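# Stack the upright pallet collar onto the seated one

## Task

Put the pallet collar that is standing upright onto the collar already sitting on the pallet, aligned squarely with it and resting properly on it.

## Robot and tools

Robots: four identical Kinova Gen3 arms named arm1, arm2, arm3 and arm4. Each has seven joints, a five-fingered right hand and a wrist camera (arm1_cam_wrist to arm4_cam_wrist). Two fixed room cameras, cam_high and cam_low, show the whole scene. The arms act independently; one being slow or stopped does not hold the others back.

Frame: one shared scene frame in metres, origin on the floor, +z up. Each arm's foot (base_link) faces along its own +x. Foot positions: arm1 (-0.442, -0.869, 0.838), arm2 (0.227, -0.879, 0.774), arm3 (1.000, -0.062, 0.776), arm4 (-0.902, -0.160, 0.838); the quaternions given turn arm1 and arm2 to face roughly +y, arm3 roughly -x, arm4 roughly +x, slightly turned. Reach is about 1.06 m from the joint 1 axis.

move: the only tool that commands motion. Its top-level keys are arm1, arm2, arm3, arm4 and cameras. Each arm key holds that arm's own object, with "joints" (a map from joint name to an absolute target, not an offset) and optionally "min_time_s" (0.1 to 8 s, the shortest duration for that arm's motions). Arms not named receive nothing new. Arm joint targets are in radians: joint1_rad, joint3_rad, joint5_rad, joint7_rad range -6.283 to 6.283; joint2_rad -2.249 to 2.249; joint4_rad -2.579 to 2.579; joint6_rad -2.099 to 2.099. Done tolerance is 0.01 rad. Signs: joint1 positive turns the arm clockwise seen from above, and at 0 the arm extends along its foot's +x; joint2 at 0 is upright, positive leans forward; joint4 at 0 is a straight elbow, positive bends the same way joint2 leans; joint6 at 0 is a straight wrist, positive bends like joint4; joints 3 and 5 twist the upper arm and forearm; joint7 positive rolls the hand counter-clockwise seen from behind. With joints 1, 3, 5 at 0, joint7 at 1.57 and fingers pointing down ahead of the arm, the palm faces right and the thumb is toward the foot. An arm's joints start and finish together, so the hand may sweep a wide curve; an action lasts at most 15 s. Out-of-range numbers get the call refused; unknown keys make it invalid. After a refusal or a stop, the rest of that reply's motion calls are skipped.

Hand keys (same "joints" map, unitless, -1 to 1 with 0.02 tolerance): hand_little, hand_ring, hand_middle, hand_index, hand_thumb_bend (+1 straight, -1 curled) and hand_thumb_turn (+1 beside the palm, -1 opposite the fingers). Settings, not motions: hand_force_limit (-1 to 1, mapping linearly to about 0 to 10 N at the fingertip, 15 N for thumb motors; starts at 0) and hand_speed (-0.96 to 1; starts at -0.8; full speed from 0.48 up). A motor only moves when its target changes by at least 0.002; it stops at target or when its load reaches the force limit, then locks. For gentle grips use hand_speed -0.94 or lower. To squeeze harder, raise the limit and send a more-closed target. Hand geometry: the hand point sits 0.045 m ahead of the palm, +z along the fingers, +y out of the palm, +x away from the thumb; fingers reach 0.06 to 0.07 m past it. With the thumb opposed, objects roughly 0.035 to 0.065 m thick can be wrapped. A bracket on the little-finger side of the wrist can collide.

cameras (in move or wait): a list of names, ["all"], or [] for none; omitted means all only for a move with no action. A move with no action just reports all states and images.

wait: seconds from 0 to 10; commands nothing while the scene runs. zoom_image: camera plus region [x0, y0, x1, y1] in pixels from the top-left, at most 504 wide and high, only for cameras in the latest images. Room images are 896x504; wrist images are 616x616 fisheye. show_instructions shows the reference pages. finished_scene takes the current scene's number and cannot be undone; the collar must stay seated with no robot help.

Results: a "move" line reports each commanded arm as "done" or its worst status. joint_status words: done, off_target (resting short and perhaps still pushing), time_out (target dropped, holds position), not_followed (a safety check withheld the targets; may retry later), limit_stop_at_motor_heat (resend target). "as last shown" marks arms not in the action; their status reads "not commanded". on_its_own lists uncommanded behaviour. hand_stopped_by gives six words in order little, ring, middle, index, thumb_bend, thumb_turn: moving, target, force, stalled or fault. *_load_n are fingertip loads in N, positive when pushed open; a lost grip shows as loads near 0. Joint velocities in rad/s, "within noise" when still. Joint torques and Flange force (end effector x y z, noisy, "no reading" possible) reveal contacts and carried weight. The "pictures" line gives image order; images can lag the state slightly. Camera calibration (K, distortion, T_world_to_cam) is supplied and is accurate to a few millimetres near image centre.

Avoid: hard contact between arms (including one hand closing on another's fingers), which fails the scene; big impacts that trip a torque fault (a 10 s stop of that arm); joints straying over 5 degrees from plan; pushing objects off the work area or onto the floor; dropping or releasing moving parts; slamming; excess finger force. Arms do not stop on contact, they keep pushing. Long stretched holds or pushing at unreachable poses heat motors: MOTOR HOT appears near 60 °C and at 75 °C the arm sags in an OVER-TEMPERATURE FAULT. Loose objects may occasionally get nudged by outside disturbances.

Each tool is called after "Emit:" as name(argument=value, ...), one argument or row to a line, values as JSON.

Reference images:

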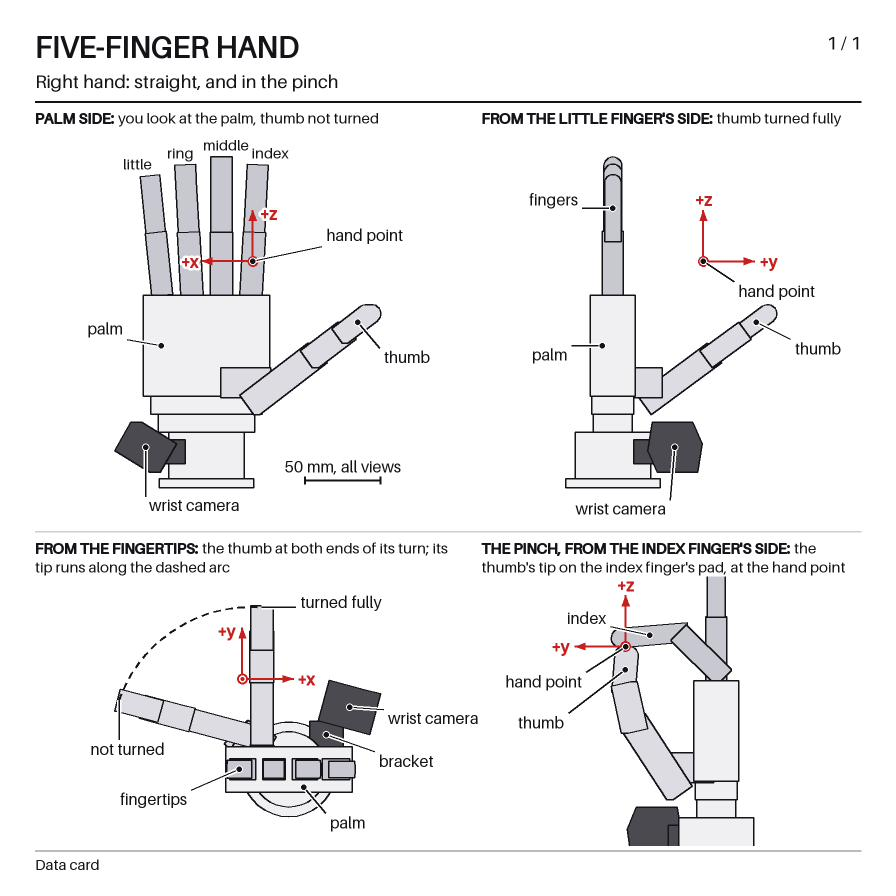

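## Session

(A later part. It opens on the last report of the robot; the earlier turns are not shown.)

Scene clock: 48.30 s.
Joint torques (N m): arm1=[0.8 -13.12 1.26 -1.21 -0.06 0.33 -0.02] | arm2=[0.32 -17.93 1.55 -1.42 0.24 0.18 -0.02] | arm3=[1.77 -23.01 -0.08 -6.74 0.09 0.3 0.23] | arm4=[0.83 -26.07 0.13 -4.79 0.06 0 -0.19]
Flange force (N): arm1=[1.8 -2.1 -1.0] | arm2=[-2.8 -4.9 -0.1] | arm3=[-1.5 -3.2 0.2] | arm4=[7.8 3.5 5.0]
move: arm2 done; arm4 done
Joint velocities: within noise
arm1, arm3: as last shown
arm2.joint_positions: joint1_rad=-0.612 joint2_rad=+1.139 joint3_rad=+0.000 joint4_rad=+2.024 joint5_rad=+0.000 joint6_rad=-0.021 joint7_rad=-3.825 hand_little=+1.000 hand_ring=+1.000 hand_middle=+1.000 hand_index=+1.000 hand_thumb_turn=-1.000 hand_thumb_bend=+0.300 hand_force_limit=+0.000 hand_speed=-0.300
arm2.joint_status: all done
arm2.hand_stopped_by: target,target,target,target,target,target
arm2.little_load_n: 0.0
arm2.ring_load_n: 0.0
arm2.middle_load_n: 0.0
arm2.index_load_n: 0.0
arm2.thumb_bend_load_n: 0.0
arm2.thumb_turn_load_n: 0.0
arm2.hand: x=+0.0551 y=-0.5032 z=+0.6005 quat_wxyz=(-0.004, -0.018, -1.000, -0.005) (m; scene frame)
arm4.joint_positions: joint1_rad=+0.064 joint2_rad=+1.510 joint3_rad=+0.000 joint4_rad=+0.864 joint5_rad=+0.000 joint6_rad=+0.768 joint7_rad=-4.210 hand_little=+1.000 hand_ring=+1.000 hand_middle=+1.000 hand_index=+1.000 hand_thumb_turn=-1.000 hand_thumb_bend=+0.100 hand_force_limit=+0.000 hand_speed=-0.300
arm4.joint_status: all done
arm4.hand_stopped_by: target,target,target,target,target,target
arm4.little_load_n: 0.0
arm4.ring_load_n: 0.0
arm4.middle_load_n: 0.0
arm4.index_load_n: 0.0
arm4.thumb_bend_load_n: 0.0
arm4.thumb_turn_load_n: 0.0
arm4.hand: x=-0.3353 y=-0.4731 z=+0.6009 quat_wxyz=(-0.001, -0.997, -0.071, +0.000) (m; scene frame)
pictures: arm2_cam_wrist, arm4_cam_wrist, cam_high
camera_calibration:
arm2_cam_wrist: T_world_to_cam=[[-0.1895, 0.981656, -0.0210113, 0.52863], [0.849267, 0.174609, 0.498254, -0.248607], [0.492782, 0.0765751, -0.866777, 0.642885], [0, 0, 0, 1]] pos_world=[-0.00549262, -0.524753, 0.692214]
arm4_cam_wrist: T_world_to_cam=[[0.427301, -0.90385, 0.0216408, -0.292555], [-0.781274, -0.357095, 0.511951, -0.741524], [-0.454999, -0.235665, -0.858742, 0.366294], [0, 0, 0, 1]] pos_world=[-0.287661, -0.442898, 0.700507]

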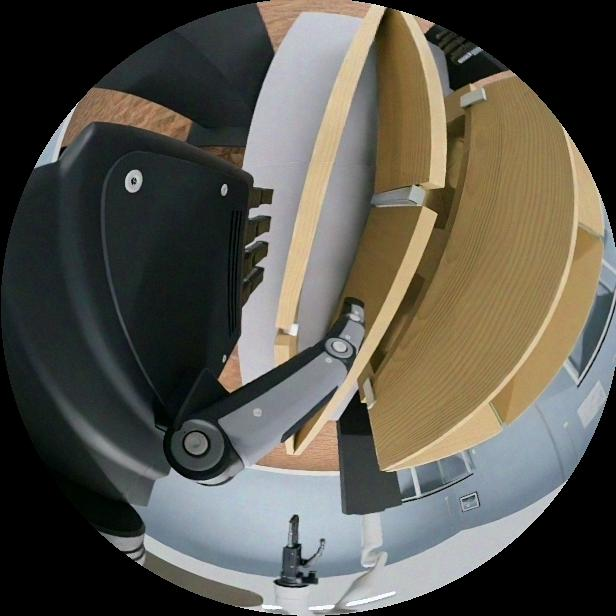

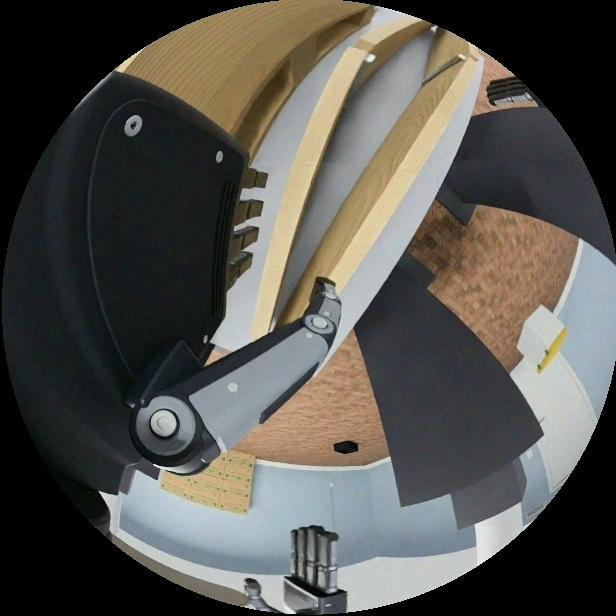

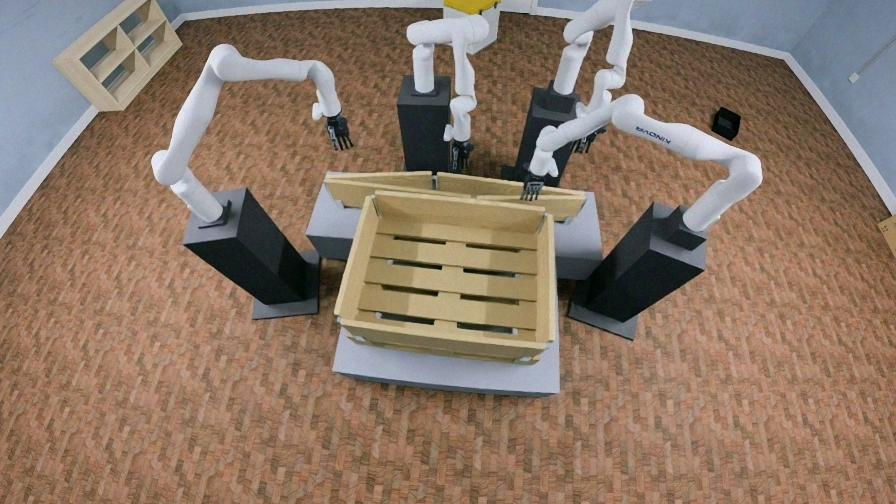

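Emit:
zoom_image(
  camera="arm4_cam_wrist",
  region=[240, 200, 360, 320],
)

Emit:
zoom_image(
  camera="arm2_cam_wrist",
  region=[240, 200, 360, 320],
)

Scaled by 4.200 from the camera's 616x616 image, which has a finer 880x880 frame.

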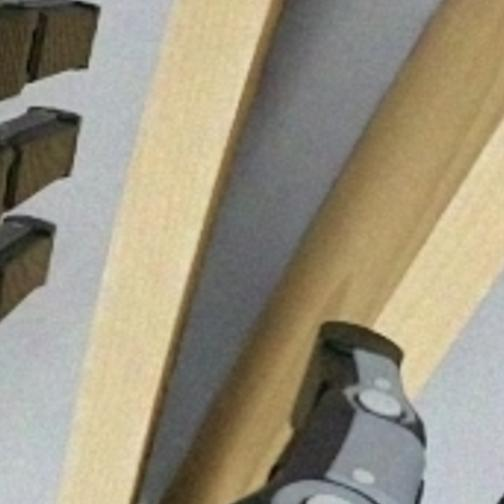

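Scaled by 4.200 from the camera's 616x616 image, which has a finer 880x880 frame.

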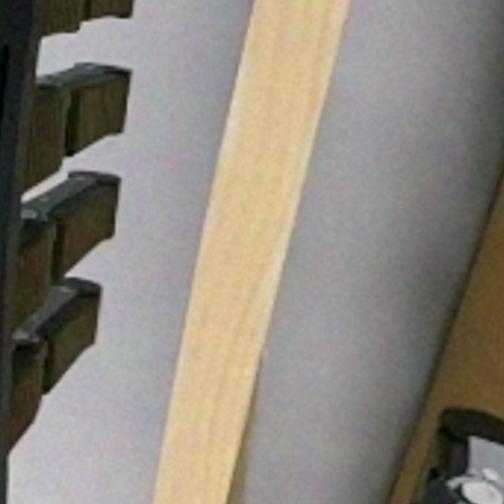

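Emit:
move(
  arm2={"joints":{"joint2_rad":1.4616,"joint4_rad":1.8167,"joint6_rad":-0.1368},"min_time_s":3},
  arm4={"joints":{"joint1_rad":0.0556,"joint2_rad":1.5035,"joint4_rad":0.8829,"joint6_rad":0.7553,"joint7_rad":-4.2184},"min_time_s":1},
  cameras=["arm2_cam_wrist","arm4_cam_wrist"],
)

Emit:
zoom_image(
  camera="arm2_cam_wrist",
  region=[180, 160, 400, 400],
)

Emit:
zoom_image(
  camera="arm4_cam_wrist",
  region=[180, 160, 400, 400],
)

Scene clock: 54.83 s.
Joint torques (N m): arm1=[0.87 -13.12 1.27 -1.2 -0.05 0.32 -0.02] | arm2=[0.31 -18.73 1.66 -0.54 0.26 0.14 -0.02] | arm3=[1.76 -22.94 -0.12 -6.68 0.14 0.26 0.28] | arm4=[0.81 -26.02 0.12 -4.61 0.04 -0.02 -0.2]
Flange force (N): arm1=[2.0 -2.1 -1.1] | arm2=[-2.6 -4.9 -1.9] | arm3=[-1.3 -3.4 0.0] | arm4=[8.3 3.8 5.2]
move: arm2 done; arm4 done
Joint velocities: within noise
arm1, arm3: as last shown
arm2.joint_positions: joint1_rad=-0.612 joint2_rad=+1.462 joint3_rad=+0.000 joint4_rad=+1.817 joint5_rad=+0.000 joint6_rad=-0.137 joint7_rad=-3.825 hand_little=+1.000 hand_ring=+1.000 hand_middle=+1.000 hand_index=+1.000 hand_thumb_turn=-1.000 hand_thumb_bend=+0.300 hand_force_limit=+0.000 hand_speed=-0.300
arm2.joint_status: all done
arm2.hand_stopped_by: target,target,target,target,target,target
arm2.little_load_n: 0.0
arm2.ring_load_n: 0.0
arm2.middle_load_n: 0.0
arm2.index_load_n: 0.0
arm2.thumb_bend_load_n: 0.0
arm2.thumb_turn_load_n: 0.0
arm2.hand: x=+0.0562 y=-0.5019 z=+0.4730 quat_wxyz=(-0.004, -0.018, -1.000, -0.005) (m; scene frame)
arm4.joint_positions: joint1_rad=+0.056 joint2_rad=+1.503 joint3_rad=+0.000 joint4_rad=+0.883 joint5_rad=+0.000 joint6_rad=+0.755 joint7_rad=-4.218 hand_little=+1.000 hand_ring=+1.000 hand_middle=+1.000 hand_index=+1.000 hand_thumb_turn=-1.000 hand_thumb_bend=+0.100 hand_force_limit=+0.000 hand_speed=-0.300
arm4.joint_status: all done
arm4.hand_stopped_by: target,target,target,target,target,target
arm4.little_load_n: 0.0
arm4.ring_load_n: 0.0
arm4.middle_load_n: 0.0
arm4.index_load_n: 0.0
arm4.thumb_bend_load_n: 0.0
arm4.thumb_turn_load_n: 0.0
arm4.hand: x=-0.3361 y=-0.4672 z=+0.6009 quat_wxyz=(-0.001, -0.997, -0.071, +0.000) (m; scene frame)
pictures: arm2_cam_wrist, arm4_cam_wrist
camera_calibration:
arm2_cam_wrist: T_world_to_cam=[[-0.18956, 0.981647, -0.0209081, 0.524918], [0.849325, 0.174618, 0.498152, -0.186161], [0.49266, 0.0766717, -0.866837, 0.531821], [0, 0, 0, 1]] pos_world=[-0.00439322, -0.523552, 0.564714]
arm4_cam_wrist: T_world_to_cam=[[0.427189, -0.903904, 0.0216092, -0.286912], [-0.781329, -0.357021, 0.511919, -0.739951], [-0.455011, -0.23557, -0.858762, 0.367287], [0, 0, 0, 1]] pos_world=[-0.28846, -0.436997, 0.700407]

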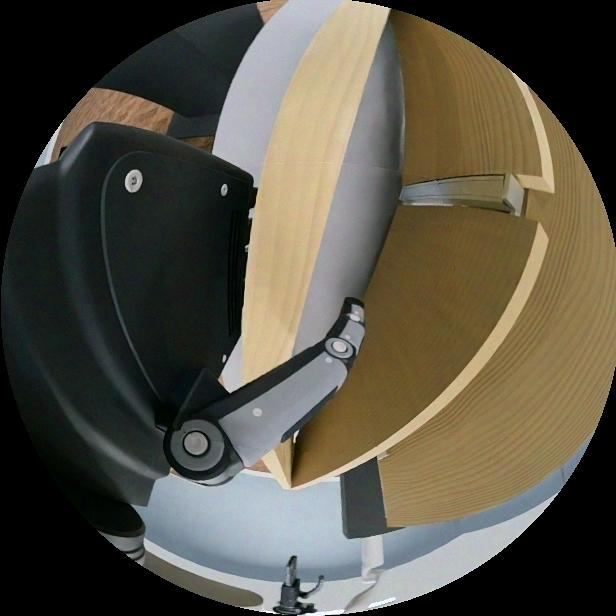

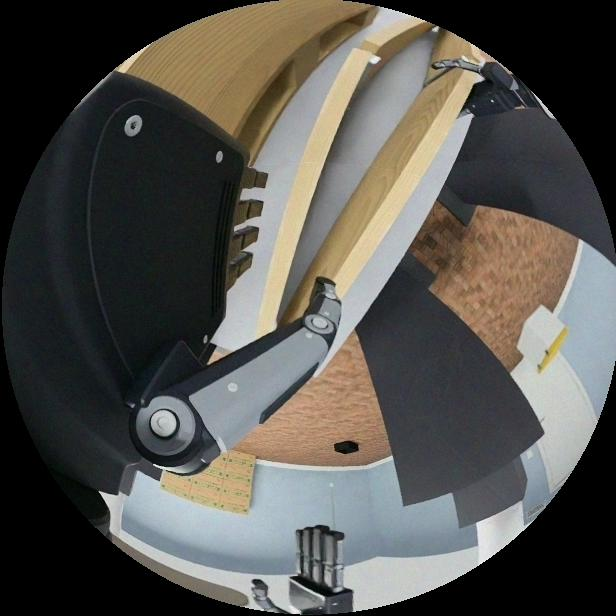

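Scaled by 2.100 from the camera's 616x616 image, which has a finer 880x880 frame.

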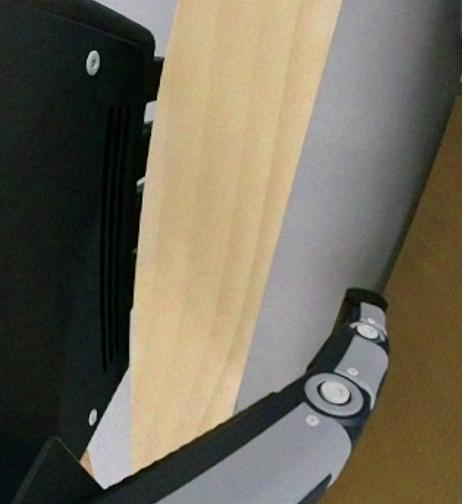

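Scaled by 2.100 from the camera's 616x616 image, which has a finer 880x880 frame.

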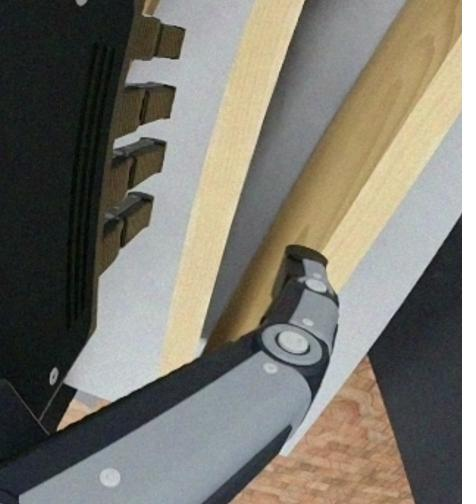

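Emit:
move(
  arm4={"joints":{"joint2_rad":1.8435,"joint4_rad":0.4771,"joint6_rad":0.8210},"min_time_s":3},
  cameras=["arm4_cam_wrist","cam_high"],
)

Emit:
zoom_image(
  camera="arm4_cam_wrist",
  region=[180, 100, 400, 340],
)

Emit:
zoom_image(
  camera="cam_high",
  region=[430, 120, 620, 240],
)

Scene clock: 58.57 s.
Joint torques (N m): arm1=[0.79 -13.08 1.23 -1.21 -0.05 0.3 -0.03] | arm2=[0.31 -18.72 1.63 -0.59 0.28 0.16 0] | arm3=[1.79 -22.93 0.03 -6.67 0.01 0.26 0.21] | arm4=[0.85 -25.78 0.12 -5.06 0.05 0.01 -0.21]
Flange force (N): arm1=[1.8 -2.0 -1.3] | arm2=[-2.7 -5.2 -2.0] | arm3=[-1.3 -3.3 0.0] | arm4=no reading
move: arm4 done
Joint velocities: within noise
arm1, arm2, arm3: as last shown
arm4.joint_positions: joint1_rad=+0.056 joint2_rad=+1.844 joint3_rad=+0.000 joint4_rad=+0.477 joint5_rad=+0.000 joint6_rad=+0.821 joint7_rad=-4.218 hand_little=+1.000 hand_ring=+1.000 hand_middle=+1.000 hand_index=+1.000 hand_thumb_turn=-1.000 hand_thumb_bend=+0.100 hand_force_limit=+0.000 hand_speed=-0.300
arm4.joint_status: all done
arm4.hand_stopped_by: target,target,target,target,target,target
arm4.little_load_n: 0.0
arm4.ring_load_n: 0.0
arm4.middle_load_n: 0.0
arm4.index_load_n: 0.5
arm4.thumb_bend_load_n: 0.0
arm4.thumb_turn_load_n: 0.0
arm4.hand: x=-0.3361 y=-0.4675 z=+0.4739 quat_wxyz=(-0.001, -0.997, -0.071, +0.000) (m; scene frame)
pictures: arm4_cam_wrist, cam_high
camera_calibration:
arm4_cam_wrist: T_world_to_cam=[[0.427189, -0.903904, 0.0216092, -0.284441], [-0.781329, -0.357021, 0.511919, -0.675096], [-0.455011, -0.23557, -0.858762, 0.25824], [0, 0, 0, 1]] pos_world=[-0.28846, -0.437297, 0.573507]

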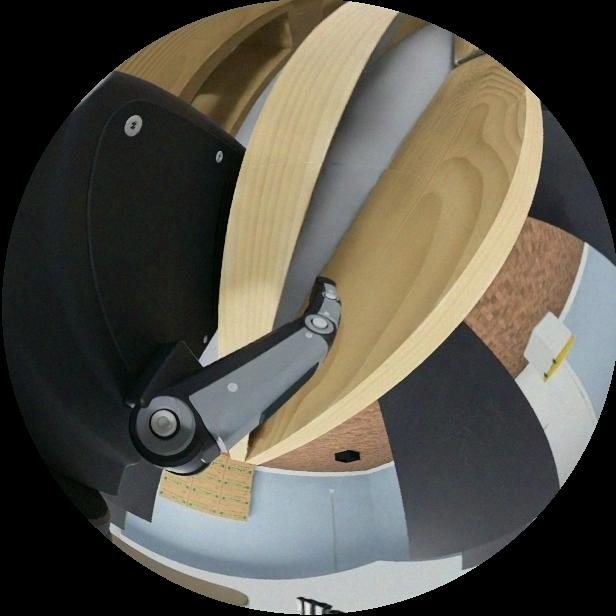

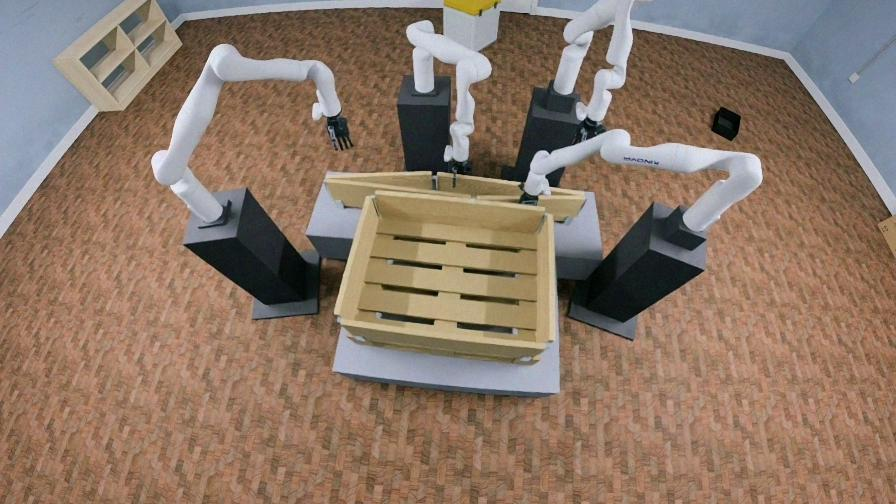

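Scaled by 2.100 from the camera's 616x616 image, which has a finer 880x880 frame.

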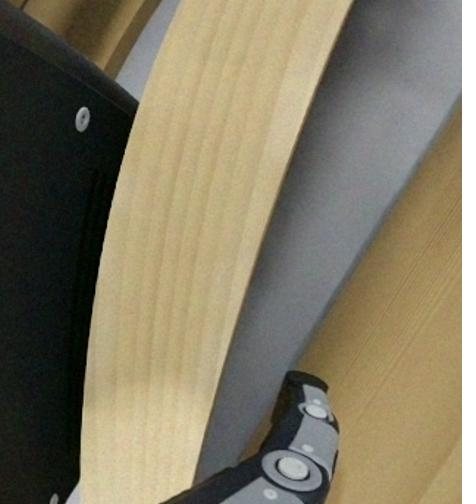

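Scaled by 2.653 from the camera's 896x504 image, which has a finer 1280x720 frame.

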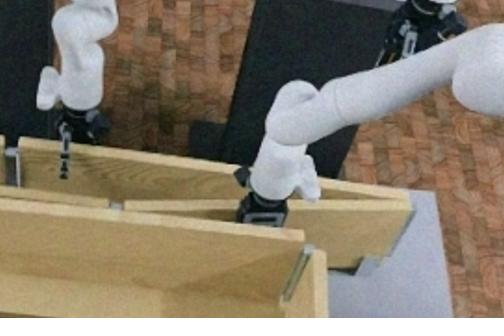

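Emit:
move(
  arm2={"joints":{"hand_thumb_bend":-0.15}},
  arm4={"joints":{"hand_thumb_bend":-0.15}},
)

Emit:
move(
  arm2={"joints":{"hand_speed":-0.9,"hand_force_limit":0.0,"hand_thumb_bend":-0.9,"hand_little":0.3,"hand_ring":0.3,"hand_middle":0.3,"hand_index":0.3}},
  arm4={"joints":{"hand_speed":-0.9,"hand_force_limit":0.0,"hand_thumb_bend":-0.9,"hand_little":0.3,"hand_ring":0.3,"hand_middle":0.3,"hand_index":0.3}},
)

Scene clock: 60.10 s.
Joint torques (N m): arm1=[0.81 -13.09 1.26 -1.22 -0.07 0.32 -0.02] | arm2=[0.37 -18.63 1.58 -0.49 0.26 0.17 -0.01] | arm3=[1.97 -22.91 -0.04 -6.77 0.08 0.32 0.2] | arm4=[0.84 -25.75 0.09 -5.09 0.05 -0.02 -0.18]
Flange force (N): arm1=[1.8 -2.1 -1.2] | arm2=[-2.4 -5.0 -2.0] | arm3=[-2.0 -3.3 0.1] | arm4=no reading
move: arm2 done; arm4 done
Joint velocities: within noise
arm1, arm3: as last shown
arm2.joint_positions: joint1_rad=-0.612 joint2_rad=+1.462 joint3_rad=+0.000 joint4_rad=+1.817 joint5_rad=+0.000 joint6_rad=-0.137 joint7_rad=-3.825 hand_little=+1.000 hand_ring=+1.000 hand_middle=+1.000 hand_index=+1.000 hand_thumb_turn=-1.000 hand_thumb_bend=-0.150 hand_force_limit=+0.000 hand_speed=-0.300
arm2.joint_status: all done
arm2.hand_stopped_by: target,target,target,target,target,target
arm2.little_load_n: 0.0
arm2.ring_load_n: 0.0
arm2.middle_load_n: 0.0
arm2.index_load_n: 0.0
arm2.thumb_bend_load_n: 0.0
arm2.thumb_turn_load_n: 0.0
arm2.hand: x=+0.0562 y=-0.5019 z=+0.4730 quat_wxyz=(-0.004, -0.018, -1.000, -0.005) (m; scene frame)
arm3.thumb_turn_load_n: -0.5
arm4.joint_positions: joint1_rad=+0.056 joint2_rad=+1.844 joint3_rad=+0.000 joint4_rad=+0.477 joint5_rad=+0.000 joint6_rad=+0.821 joint7_rad=-4.218 hand_little=+1.000 hand_ring=+1.000 hand_middle=+1.000 hand_index=+1.000 hand_thumb_turn=-1.000 hand_thumb_bend=-0.150 hand_force_limit=+0.000 hand_speed=-0.300
arm4.joint_status: all done
arm4.hand_stopped_by: target,target,target,target,target,target
arm4.little_load_n: 0.0
arm4.ring_load_n: 0.0
arm4.middle_load_n: -0.5
arm4.index_load_n: 0.0
arm4.thumb_bend_load_n: 0.0
arm4.thumb_turn_load_n: 0.0
arm4.hand: x=-0.3361 y=-0.4675 z=+0.4739 quat_wxyz=(-0.001, -0.997, -0.071, +0.000) (m; scene frame)
pictures: none

Scene clock: 63.33 s.
Joint torques (N m): arm1=[0.85 -13.13 1.25 -1.21 -0.06 0.31 -0.01] | arm2=[1.22 -20.48 2.97 -1.65 -0.14 -0.73 -0.27] | arm3=[1.84 -22.98 -0.03 -6.8 0.1 0.31 0.33] | arm4=[1.35 -26.44 0.67 -5.42 0.33 -0.18 -0.37]
Flange force (N): arm1=[2.0 -2.1 -1.1] | arm2=[-1.9 -6.8 -0.2] | arm3=[-2.0 -3.3 0.2] | arm4=no reading
move: arm2 off_target; arm4 off_target
Joint velocities: within noise
arm1, arm3: as last shown
arm2.joint_positions: joint1_rad=-0.612 joint2_rad=+1.462 joint3_rad=+0.000 joint4_rad=+1.817 joint5_rad=+0.000 joint6_rad=-0.137 joint7_rad=-3.825 hand_little=+0.733 hand_ring=+0.788 hand_middle=+0.817 hand_index=+0.807 hand_thumb_turn=-1.000 hand_thumb_bend=-0.242 hand_force_limit=+0.000 hand_speed=-0.900
arm2.joint_status: hand_little off_target (ended at +0.733, target +0.300); hand_ring off_target (ended at +0.788, target +0.300); hand_middle off_target (ended at +0.817, target +0.300); hand_index off_target (ended at +0.807, target +0.300); hand_thumb_bend off_target (ended at -0.242, target -0.900); the others done
arm2.hand_stopped_by: force,force,force,force,force,target
arm2.little_load_n: 8.0
arm2.ring_load_n: 3.5
arm2.middle_load_n: 3.0
arm2.index_load_n: 3.5
arm2.thumb_bend_load_n: 9.5
arm2.thumb_turn_load_n: 1.5
arm2.hand: x=+0.0562 y=-0.5019 z=+0.4730 quat_wxyz=(-0.004, -0.018, -1.000, -0.005) (m; scene frame)
arm3.thumb_turn_load_n: 0.0
arm4.joint_positions: joint1_rad=+0.056 joint2_rad=+1.844 joint3_rad=+0.000 joint4_rad=+0.477 joint5_rad=+0.000 joint6_rad=+0.821 joint7_rad=-4.218 hand_little=+0.741 hand_ring=+0.788 hand_middle=+0.816 hand_index=+0.807 hand_thumb_turn=-1.000 hand_thumb_bend=-0.244 hand_force_limit=+0.000 hand_speed=-0.900
arm4.joint_status: hand_little off_target (ended at +0.741, target +0.300); hand_ring off_target (ended at +0.788, target +0.300); hand_middle off_target (ended at +0.816, target +0.300); hand_index off_target (ended at +0.807, target +0.300); hand_thumb_bend off_target (ended at -0.244, target -0.900); the others done
arm4.hand_stopped_by: force,force,force,force,force,target
arm4.little_load_n: 5.5
arm4.ring_load_n: 4.5
arm4.middle_load_n: 3.0
arm4.index_load_n: 3.0
arm4.thumb_bend_load_n: 10.0
arm4.thumb_turn_load_n: 1.5
arm4.hand: x=-0.3362 y=-0.4675 z=+0.4739 quat_wxyz=(-0.001, -0.997, -0.071, +0.000) (m; scene frame)
pictures: none

Emit:
move(
  arm2={"joints":{"hand_force_limit":1.0,"hand_thumb_bend":-0.95,"hand_little":0.2,"hand_ring":0.2,"hand_middle":0.2,"hand_index":0.2}},
  arm4={"joints":{"hand_force_limit":1.0,"hand_thumb_bend":-0.95,"hand_little":0.2,"hand_ring":0.2,"hand_middle":0.2,"hand_index":0.2}},
)

Scene clock: 64.70 s.
Joint torques (N m): arm1=[0.87 -13.1 1.29 -1.21 -0.07 0.32 -0.02] | arm2=[1.13 -21.36 3.66 -2.9 -0.06 -1.68 -0.12] | arm3=[1.88 -22.92 -0.1 -6.63 0.11 0.22 0.22] | arm4=[2.78 -27.17 2.18 -6.26 1.18 -0.83 -0.46]
Flange force (N): arm1=[2.0 -2.1 -1.1] | arm2=[-2.2 -7.7 -1.0] | arm3=[-1.0 -3.6 -0.2] | arm4=no reading
move: arm2 off_target; arm4 off_target
Joint velocities: within noise
arm1, arm3: as last shown
arm2.joint_positions: joint1_rad=-0.612 joint2_rad=+1.462 joint3_rad=+0.000 joint4_rad=+1.817 joint5_rad=+0.000 joint6_rad=-0.137 joint7_rad=-3.825 hand_little=+0.707 hand_ring=+0.745 hand_middle=+0.774 hand_index=+0.759 hand_thumb_turn=-1.000 hand_thumb_bend=-0.242 hand_force_limit=+1.000 hand_speed=-0.900
arm2.joint_status: hand_little off_target (ended at +0.707, target +0.200); hand_ring off_target (ended at +0.745, target +0.200); hand_middle off_target (ended at +0.774, target +0.200); hand_index off_target (ended at +0.759, target +0.200); hand_thumb_bend off_target (ended at -0.242, target -0.950); the others done
arm2.hand_stopped_by: force,force,force,force,force,target
arm2.little_load_n: 3.0
arm2.ring_load_n: 9.5
arm2.middle_load_n: 10.5
arm2.index_load_n: 11.0
arm2.thumb_bend_load_n: 21.0
arm2.thumb_turn_load_n: 2.5
arm2.hand: x=+0.0562 y=-0.5019 z=+0.4730 quat_wxyz=(-0.004, -0.018, -1.000, -0.005) (m; scene frame)
arm4.joint_positions: joint1_rad=+0.056 joint2_rad=+1.844 joint3_rad=+0.000 joint4_rad=+0.477 joint5_rad=+0.000 joint6_rad=+0.821 joint7_rad=-4.218 hand_little=+0.707 hand_ring=+0.763 hand_middle=+0.791 hand_index=+0.773 hand_thumb_turn=-1.000 hand_thumb_bend=-0.242 hand_force_limit=+1.000 hand_speed=-0.900
arm4.joint_status: hand_little off_target (ended at +0.707, target +0.200); hand_ring off_target (ended at +0.763, target +0.200); hand_middle off_target (ended at +0.791, target +0.200); hand_index off_target (ended at +0.773, target +0.200); hand_thumb_bend off_target (ended at -0.242, target -0.950); the others done
arm4.hand_stopped_by: force,force,force,force,force,target
arm4.little_load_n: 13.0
arm4.ring_load_n: 7.0
arm4.middle_load_n: 7.5
arm4.index_load_n: 12.5
arm4.thumb_bend_load_n: 22.0
arm4.thumb_turn_load_n: 3.5
arm4.hand: x=-0.3362 y=-0.4675 z=+0.4739 quat_wxyz=(-0.001, -0.997, -0.071, +0.000) (m; scene frame)
pictures: none

Emit:
move(
  arm4={"joints":{"joint1_rad":0.0399,"joint2_rad":1.8160,"joint4_rad":0.5545,"joint6_rad":0.7711,"joint7_rad":-4.1934},"min_time_s":2.5},
  cameras=["cam_high"],
)

Emit:
zoom_image(
  camera="cam_high",
  region=[310, 120, 620, 280],
)

Scene clock: 70.73 s.
Joint torques (N m): arm1=[0.84 -13.09 1.27 -1.18 -0.06 0.33 -0.01] | arm2=[2.93 -18.31 6.48 1.72 -0.36 0.78 -0.22] | arm3=[1.85 -22.9 0.01 -6.69 0.09 0.25 0.21] | arm4=[0.17 -22.95 0.51 -0.27 0.41 3.22 -0.3]
Flange force (N): arm1=[2.0 -2.1 -1.1] | arm2=[5.1 -5.2 2.0] | arm3=[-1.4 -3.4 -0.1] | arm4=[22.0 14.0 16.9]
move: arm4 done
Joint velocities: within noise
arm1, arm2, arm3: as last shown
arm2.little_load_n: 0.5
arm2.ring_load_n: 8.0
arm2.middle_load_n: 11.0
arm2.index_load_n: 12.5
arm2.thumb_bend_load_n: 22.5
arm4.joint_positions: joint1_rad=+0.040 joint2_rad=+1.816 joint3_rad=+0.000 joint4_rad=+0.554 joint5_rad=+0.000 joint6_rad=+0.771 joint7_rad=-4.193 hand_little=+0.706 hand_ring=+0.762 hand_middle=+0.791 hand_index=+0.773 hand_thumb_turn=-1.000 hand_thumb_bend=-0.241 hand_force_limit=+1.000 hand_speed=-0.900
arm4.joint_status: all done
arm4.hand_stopped_by: force,force,force,force,force,target
arm4.little_load_n: 0.0
arm4.ring_load_n: 0.5
arm4.middle_load_n: 4.5
arm4.index_load_n: 15.5
arm4.thumb_bend_load_n: 23.0
arm4.thumb_turn_load_n: 3.5
arm4.hand: x=-0.3374 y=-0.4565 z=+0.4739 quat_wxyz=(-0.001, -0.996, -0.091, +0.000) (m; scene frame)
pictures: cam_high

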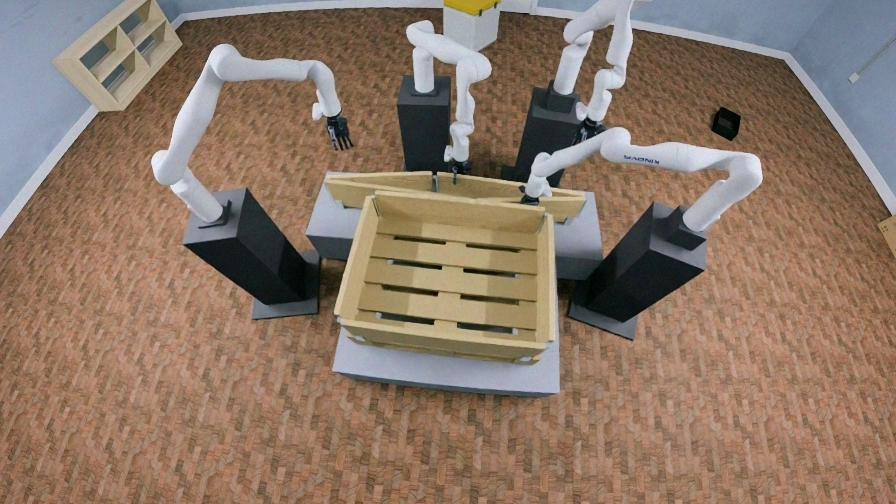

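Scaled by 1.626 from the camera's 896x504 image, which has a finer 1280x720 frame.

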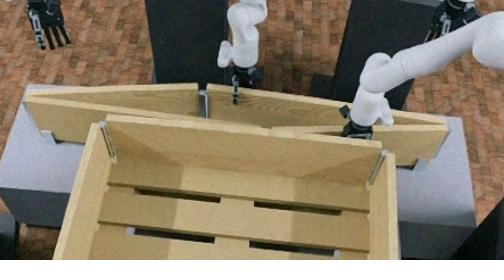

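Emit:
move(
  arm4={"joints":{"joint1_rad":0.0247,"joint2_rad":1.7920,"joint4_rad":0.6246,"joint6_rad":0.7250,"joint7_rad":-4.1679},"min_time_s":2.5},
)

Emit:
move(
  arm4={"joints":{"joint1_rad":0.0093,"joint2_rad":1.7705,"joint4_rad":0.6895,"joint6_rad":0.6816,"joint7_rad":-4.1425},"min_time_s":2.5},
  cameras=["cam_high","arm1_cam_wrist","arm3_cam_wrist","cam_low"],
)

Emit:
zoom_image(
  camera="cam_high",
  region=[310, 120, 620, 280],
)

Scene clock: 74.23 s.
Joint torques (N m): arm1=[0.81 -13.11 1.25 -1.25 -0.06 0.32 -0.02] | arm2=[6.21 -15.17 11.79 5.33 -0.92 2.81 -0.32] | arm3=[1.84 -23 -0.04 -6.76 0.07 0.26 0.26] | arm4=[2.4 -19.48 2.12 4.26 0.98 5.72 -0.55]
Flange force (N): arm1=[1.8 -2.2 -1.1] | arm2=[14.5 -6.4 2.6] | arm3=[-1.6 -3.3 0.1] | arm4=[30.6 16.7 20.5]
move: arm4 done
Joint velocities: within noise
arm1.joint_positions: joint1_rad=-0.362 joint2_rad=+0.738 joint3_rad=+0.000 joint4_rad=+2.258 joint5_rad=+0.000 joint6_rad=+0.145 joint7_rad=-3.454 hand_little=+1.000 hand_ring=+1.000 hand_middle=+1.000 hand_index=+1.000 hand_thumb_turn=-1.000 hand_thumb_bend=+0.100 hand_force_limit=+0.000 hand_speed=-0.300
arm1.joint_status: not commanded
arm1.hand_stopped_by: target,target,target,target,target,target
arm1.little_load_n: 0.0
arm1.ring_load_n: 0.0
arm1.middle_load_n: 0.0
arm1.index_load_n: 0.0
arm1.thumb_bend_load_n: 0.0
arm1.thumb_turn_load_n: 0.0
arm1.hand: x=-0.4751 y=-0.4872 z=+0.8003 quat_wxyz=(+0.000, -0.018, -1.000, +0.001) (m; scene frame)
arm2: as last shown
arm2.joint_positions: joint1_rad=-0.612 joint2_rad=+1.462 joint3_rad=+0.000 joint4_rad=+1.817 joint5_rad=+0.000 joint6_rad=-0.137 joint7_rad=-3.825 hand_little=+0.707 hand_ring=+0.745 hand_middle=+0.774 hand_index=+0.760 hand_thumb_turn=-1.000 hand_thumb_bend=-0.242 hand_force_limit=+1.000 hand_speed=-0.900
arm2.little_load_n: 0.0
arm2.ring_load_n: 6.0
arm2.index_load_n: 14.0
arm2.thumb_bend_load_n: 23.0
arm2.thumb_turn_load_n: 2.0
arm3.joint_positions: joint1_rad=-0.524 joint2_rad=+0.989 joint3_rad=+0.000 joint4_rad=+1.136 joint5_rad=+0.000 joint6_rad=+1.016 joint7_rad=+1.091 hand_little=+1.000 hand_ring=+1.000 hand_middle=+1.000 hand_index=+1.000 hand_thumb_turn=-1.000 hand_thumb_bend=+0.100 hand_force_limit=+0.000 hand_speed=-0.300
arm3.joint_status: not commanded
arm3.hand_stopped_by: target,target,target,target,target,target
arm3.little_load_n: 0.0
arm3.ring_load_n: 0.0
arm3.middle_load_n: 0.0
arm3.index_load_n: 0.0
arm3.thumb_bend_load_n: 0.0
arm3.thumb_turn_load_n: 0.0
arm3.hand: x=+0.5437 y=-0.3999 z=+0.8021 quat_wxyz=(-0.002, +0.135, -0.991, +0.001) (m; scene frame)
arm4.joint_positions: joint1_rad=+0.025 joint2_rad=+1.792 joint3_rad=+0.000 joint4_rad=+0.625 joint5_rad=+0.000 joint6_rad=+0.725 joint7_rad=-4.168 hand_little=+0.706 hand_ring=+0.762 hand_middle=+0.791 hand_index=+0.773 hand_thumb_turn=-1.000 hand_thumb_bend=-0.241 hand_force_limit=+1.000 hand_speed=-0.900
arm4.joint_status: all done
arm4.hand_stopped_by: force,force,force,force,force,target
arm4.little_load_n: 0.0
arm4.ring_load_n: 0.0
arm4.middle_load_n: 1.5
arm4.index_load_n: 17.5
arm4.thumb_bend_load_n: 26.0
arm4.thumb_turn_load_n: 1.0
arm4.hand: x=-0.3391 y=-0.4457 z=+0.4738 quat_wxyz=(-0.001, -0.994, -0.111, +0.000) (m; scene frame)
pictures: none

Scene clock: 77.03 s.
Joint torques (N m): arm1=[0.82 -13.14 1.27 -1.24 -0.06 0.31 -0.01] | arm2=[6.78 -14.91 12.58 5.79 -0.98 3.03 -0.36] | arm3=[1.83 -22.92 0.03 -6.75 0.02 0.27 0.26] | arm4=[3.12 -16.91 2.57 6.37 0.95 6.34 -0.62]
Flange force (N): arm1=[1.9 -2.1 -1.0] | arm2=[16.0 -6.7 3.0] | arm3=[-1.7 -3.2 0.0] | arm4=[31.8 17.3 18.6]
move: arm4 done
Joint velocities: within noise
arm1, arm2, arm3: as last shown
arm2.index_load_n: 14.5
arm2.thumb_bend_load_n: 22.5
arm4.joint_positions: joint1_rad=+0.009 joint2_rad=+1.771 joint3_rad=+0.000 joint4_rad=+0.690 joint5_rad=+0.000 joint6_rad=+0.682 joint7_rad=-4.143 hand_little=+0.706 hand_ring=+0.762 hand_middle=+0.791 hand_index=+0.773 hand_thumb_turn=-1.000 hand_thumb_bend=-0.240 hand_force_limit=+1.000 hand_speed=-0.900
arm4.joint_status: all done
arm4.hand_stopped_by: force,force,force,force,force,target
arm4.little_load_n: 0.5
arm4.ring_load_n: 0.0
arm4.middle_load_n: 1.5
arm4.index_load_n: 17.5
arm4.thumb_bend_load_n: 26.0
arm4.thumb_turn_load_n: -0.5
arm4.hand: x=-0.3413 y=-0.4348 z=+0.4738 quat_wxyz=(-0.001, -0.991, -0.132, +0.000) (m; scene frame)
pictures: arm1_cam_wrist, arm3_cam_wrist, cam_high, cam_low
camera_calibration:
arm1_cam_wrist: T_world_to_cam=[[-0.17936, 0.983715, 0.0115716, 0.385469], [0.856768, 0.150412, 0.49328, 0.0867066], [0.483506, 0.098389, -0.869794, 1.09015], [0, 0, 0, 1]] pos_world=[-0.532244, -0.499492, 0.900975]
arm3_cam_wrist: T_world_to_cam=[[-0.519882, 0.852699, -0.0512475, 0.668233], [0.706347, 0.462842, 0.535585, -0.631919], [0.480412, 0.242242, -0.842925, 0.625536], [0, 0, 0, 1]] pos_world=[0.493242, -0.428855, 0.899972]

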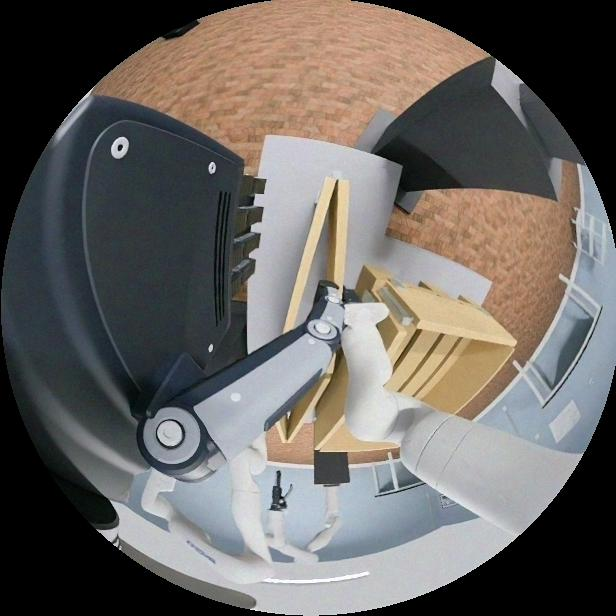

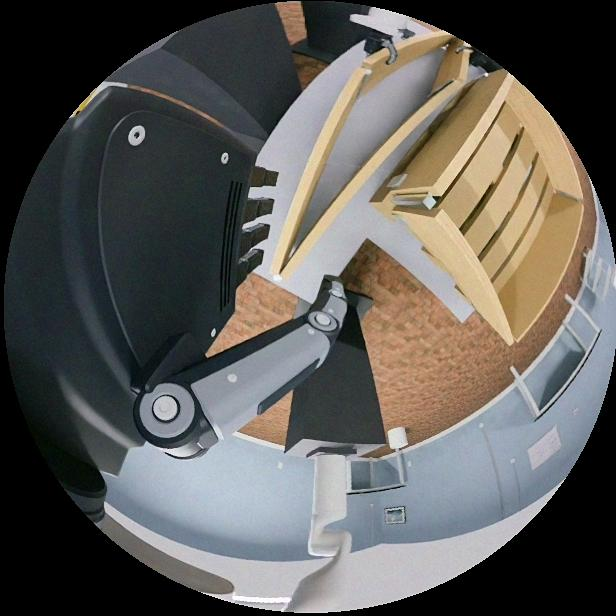

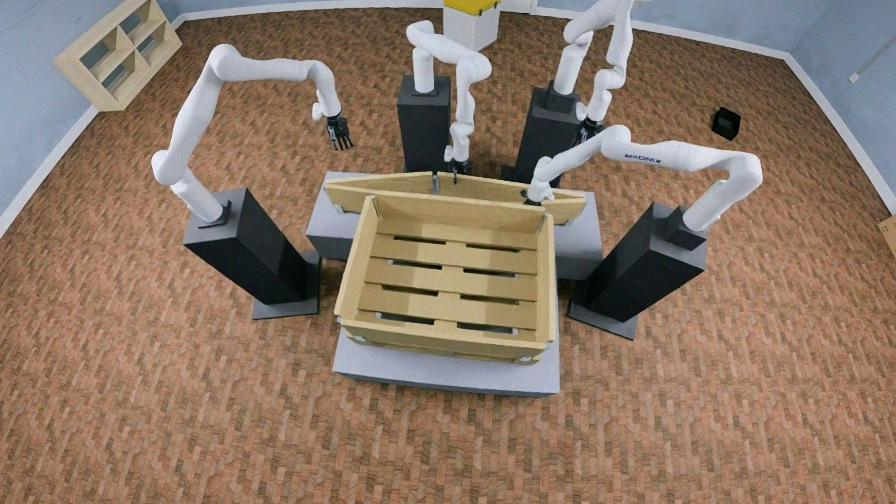

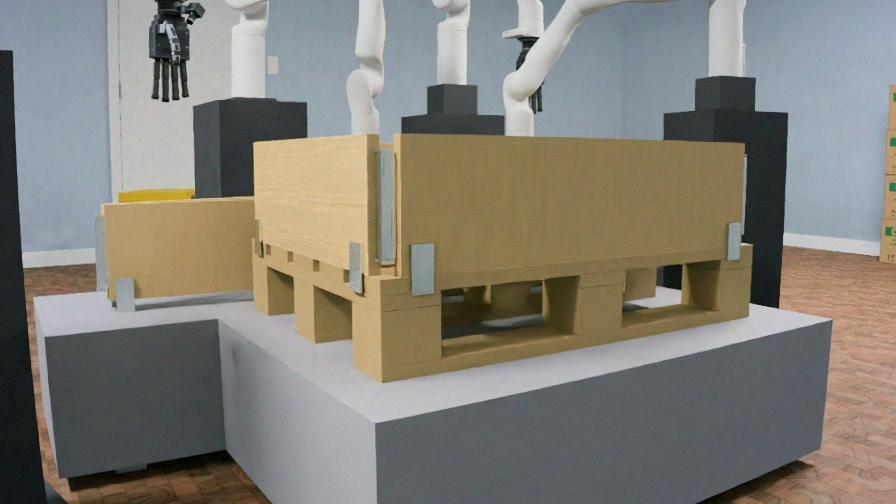

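Scaled by 1.626 from the camera's 896x504 image, which has a finer 1280x720 frame.

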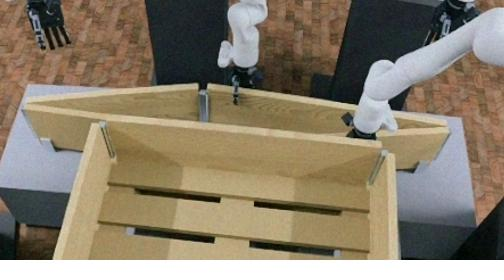

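Emit:
zoom_image(
  camera="arm3_cam_wrist",
  region=[250, 170, 370, 290],
)

Emit:
zoom_image(
  camera="arm1_cam_wrist",
  region=[250, 160, 370, 280],
)

Scaled by 4.200 from the camera's 616x616 image, which has a finer 880x880 frame.

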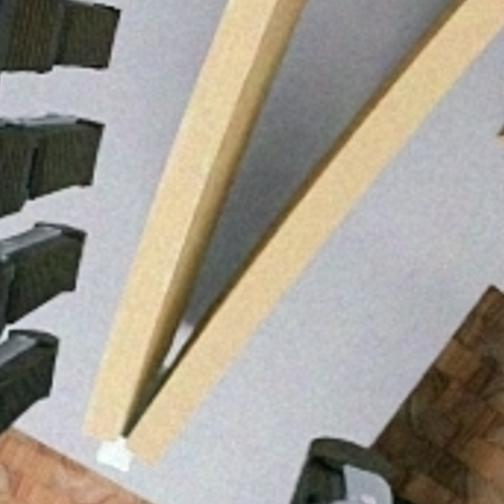

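Scaled by 4.200 from the camera's 616x616 image, which has a finer 880x880 frame.

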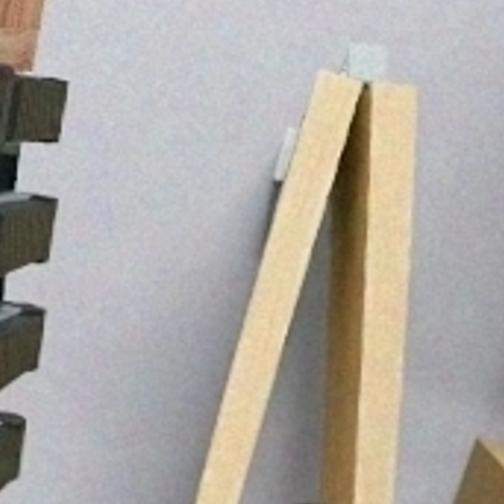

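Emit:
zoom_image(
  camera="cam_high",
  region=[430, 150, 620, 250],
)

Emit:
zoom_image(
  camera="cam_high",
  region=[310, 150, 500, 250],
)

Scaled by 2.653 from the camera's 896x504 image, which has a finer 1280x720 frame.

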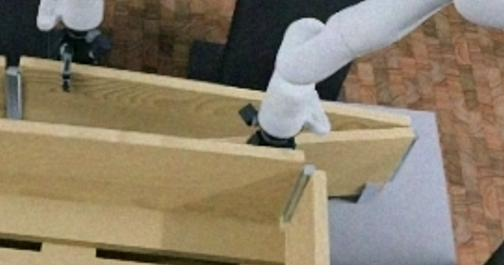

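Scaled by 2.653 from the camera's 896x504 image, which has a finer 1280x720 frame.

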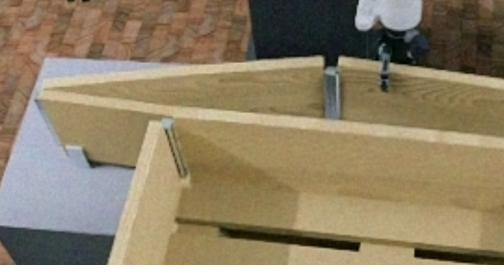

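Emit:
move(
  cameras=["arm4_cam_wrist","arm2_cam_wrist"],
)

Scene clock: 79.57 s.
Joint torques (N m): arm1=[0.83 -13.1 1.29 -1.23 -0.07 0.33 -0.01] | arm2=[6.69 -14.88 12.55 5.77 -0.98 3.02 -0.34] | arm3=[1.83 -22.93 -0.07 -6.65 0.11 0.3 0.27] | arm4=[3.11 -16.97 2.53 6.37 0.96 6.38 -0.64]
Flange force (N): arm1=[1.9 -2.2 -1.1] | arm2=[15.9 -6.6 2.9] | arm3=[-1.3 -3.5 0.0] | arm4=[31.7 17.3 18.7]
Joint velocities: within noise
arm1.joint_positions: joint1_rad=-0.362 joint2_rad=+0.738 joint3_rad=+0.000 joint4_rad=+2.258 joint5_rad=+0.000 joint6_rad=+0.145 joint7_rad=-3.454 hand_little=+1.000 hand_ring=+1.000 hand_middle=+1.000 hand_index=+1.000 hand_thumb_turn=-1.000 hand_thumb_bend=+0.100 hand_force_limit=+0.000 hand_speed=-0.300
arm1.joint_status: not commanded
arm1.hand_stopped_by: target,target,target,target,target,target
arm1.little_load_n: 0.0
arm1.ring_load_n: 0.0
arm1.middle_load_n: 0.0
arm1.index_load_n: 0.0
arm1.thumb_bend_load_n: 0.0
arm1.thumb_turn_load_n: 0.0
arm1.hand: x=-0.4751 y=-0.4872 z=+0.8003 quat_wxyz=(+0.000, -0.018, -1.000, +0.001) (m; scene frame)
arm2.joint_positions: joint1_rad=-0.612 joint2_rad=+1.462 joint3_rad=+0.000 joint4_rad=+1.817 joint5_rad=+0.000 joint6_rad=-0.137 joint7_rad=-3.825 hand_little=+0.707 hand_ring=+0.745 hand_middle=+0.774 hand_index=+0.760 hand_thumb_turn=-1.000 hand_thumb_bend=-0.242 hand_force_limit=+1.000 hand_speed=-0.900
arm2.joint_status: not commanded
arm2.hand_stopped_by: force,force,force,force,force,target
arm2.little_load_n: 0.5
arm2.ring_load_n: 5.5
arm2.middle_load_n: 11.0
arm2.index_load_n: 14.0
arm2.thumb_bend_load_n: 23.0
arm2.thumb_turn_load_n: 2.0
arm2.hand: x=+0.0562 y=-0.5019 z=+0.4730 quat_wxyz=(-0.004, -0.018, -1.000, -0.005) (m; scene frame)
arm3.joint_positions: joint1_rad=-0.524 joint2_rad=+0.989 joint3_rad=+0.000 joint4_rad=+1.136 joint5_rad=+0.000 joint6_rad=+1.016 joint7_rad=+1.091 hand_little=+1.000 hand_ring=+1.000 hand_middle=+1.000 hand_index=+1.000 hand_thumb_turn=-1.000 hand_thumb_bend=+0.100 hand_force_limit=+0.000 hand_speed=-0.300
arm3.joint_status: not commanded
arm3.hand_stopped_by: target,target,target,target,target,target
arm3.little_load_n: 0.0
arm3.ring_load_n: 0.0
arm3.middle_load_n: 0.0
arm3.index_load_n: 0.0
arm3.thumb_bend_load_n: 0.0
arm3.thumb_turn_load_n: 0.0
arm3.hand: x=+0.5437 y=-0.3999 z=+0.8021 quat_wxyz=(-0.002, +0.135, -0.991, +0.001) (m; scene frame)
arm4.joint_positions: joint1_rad=+0.009 joint2_rad=+1.771 joint3_rad=+0.000 joint4_rad=+0.690 joint5_rad=+0.000 joint6_rad=+0.682 joint7_rad=-4.143 hand_little=+0.706 hand_ring=+0.762 hand_middle=+0.791 hand_index=+0.773 hand_thumb_turn=-1.000 hand_thumb_bend=-0.240 hand_force_limit=+1.000 hand_speed=-0.900
arm4.joint_status: all done
arm4.hand_stopped_by: force,force,force,force,force,target
arm4.little_load_n: 0.0
arm4.ring_load_n: 0.0
arm4.middle_load_n: 1.0
arm4.index_load_n: 17.5
arm4.thumb_bend_load_n: 26.5
arm4.thumb_turn_load_n: 0.0
arm4.hand: x=-0.3413 y=-0.4348 z=+0.4738 quat_wxyz=(-0.001, -0.991, -0.132, +0.000) (m; scene frame)
pictures: arm2_cam_wrist, arm4_cam_wrist
camera_calibration:
arm2_cam_wrist: T_world_to_cam=[[-0.18956, 0.981647, -0.0209081, 0.524918], [0.849325, 0.174618, 0.498152, -0.186161], [0.49266, 0.0766717, -0.866837, 0.531821], [0, 0, 0, 1]] pos_world=[-0.00439322, -0.523552, 0.564714]
arm4_cam_wrist: T_world_to_cam=[[0.534293, -0.845026, 0.0214856, -0.190408], [-0.731778, -0.449667, 0.512154, -0.690793], [-0.423122, -0.289363, -0.858625, 0.250895], [0, 0, 0, 1]] pos_world=[-0.297614, -0.398926, 0.573308]

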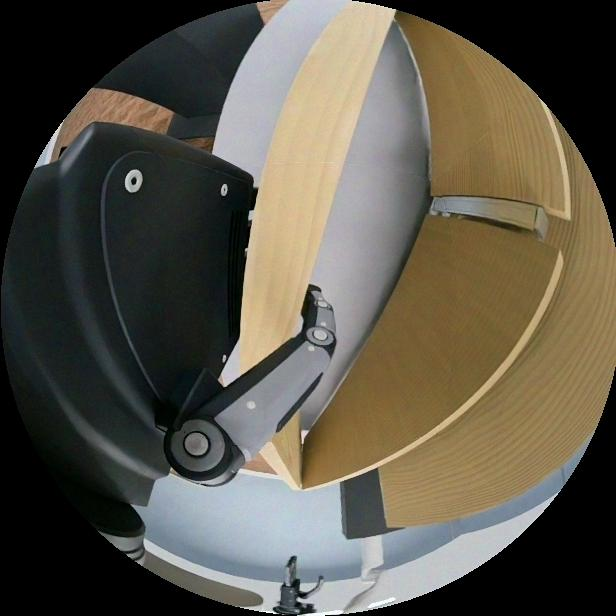

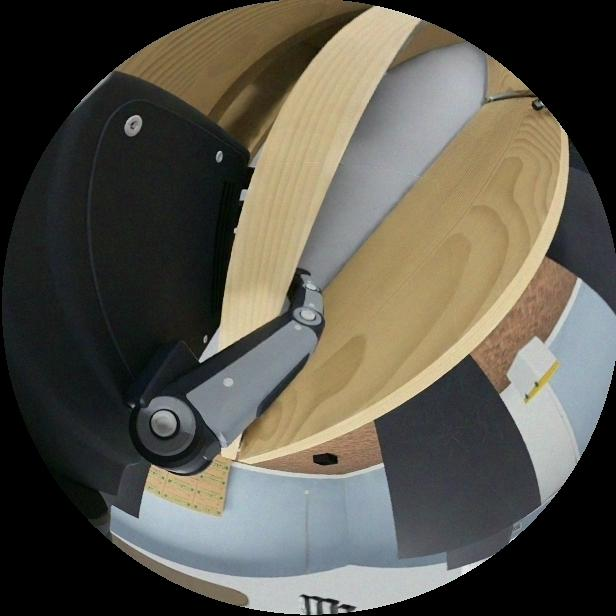

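Emit:
zoom_image(
  camera="arm2_cam_wrist",
  region=[220, 0, 460, 300],
)

Emit:
zoom_image(
  camera="arm4_cam_wrist",
  region=[180, 0, 460, 300],
)

Scaled by 1.680 from the camera's 616x616 image, which has a finer 880x880 frame.

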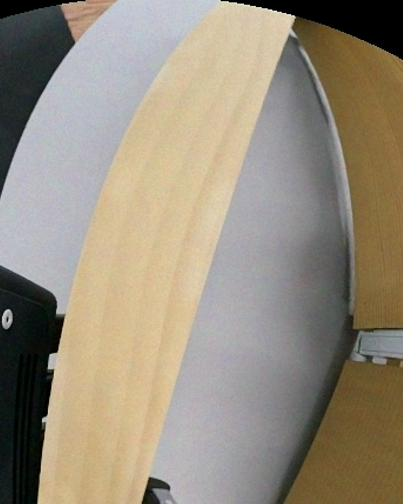

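Scaled by 1.680 from the camera's 616x616 image, which has a finer 880x880 frame.

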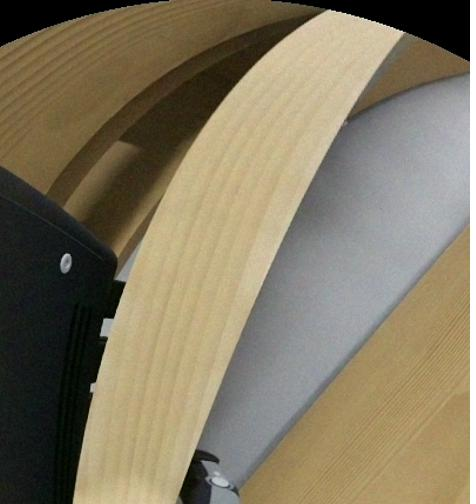

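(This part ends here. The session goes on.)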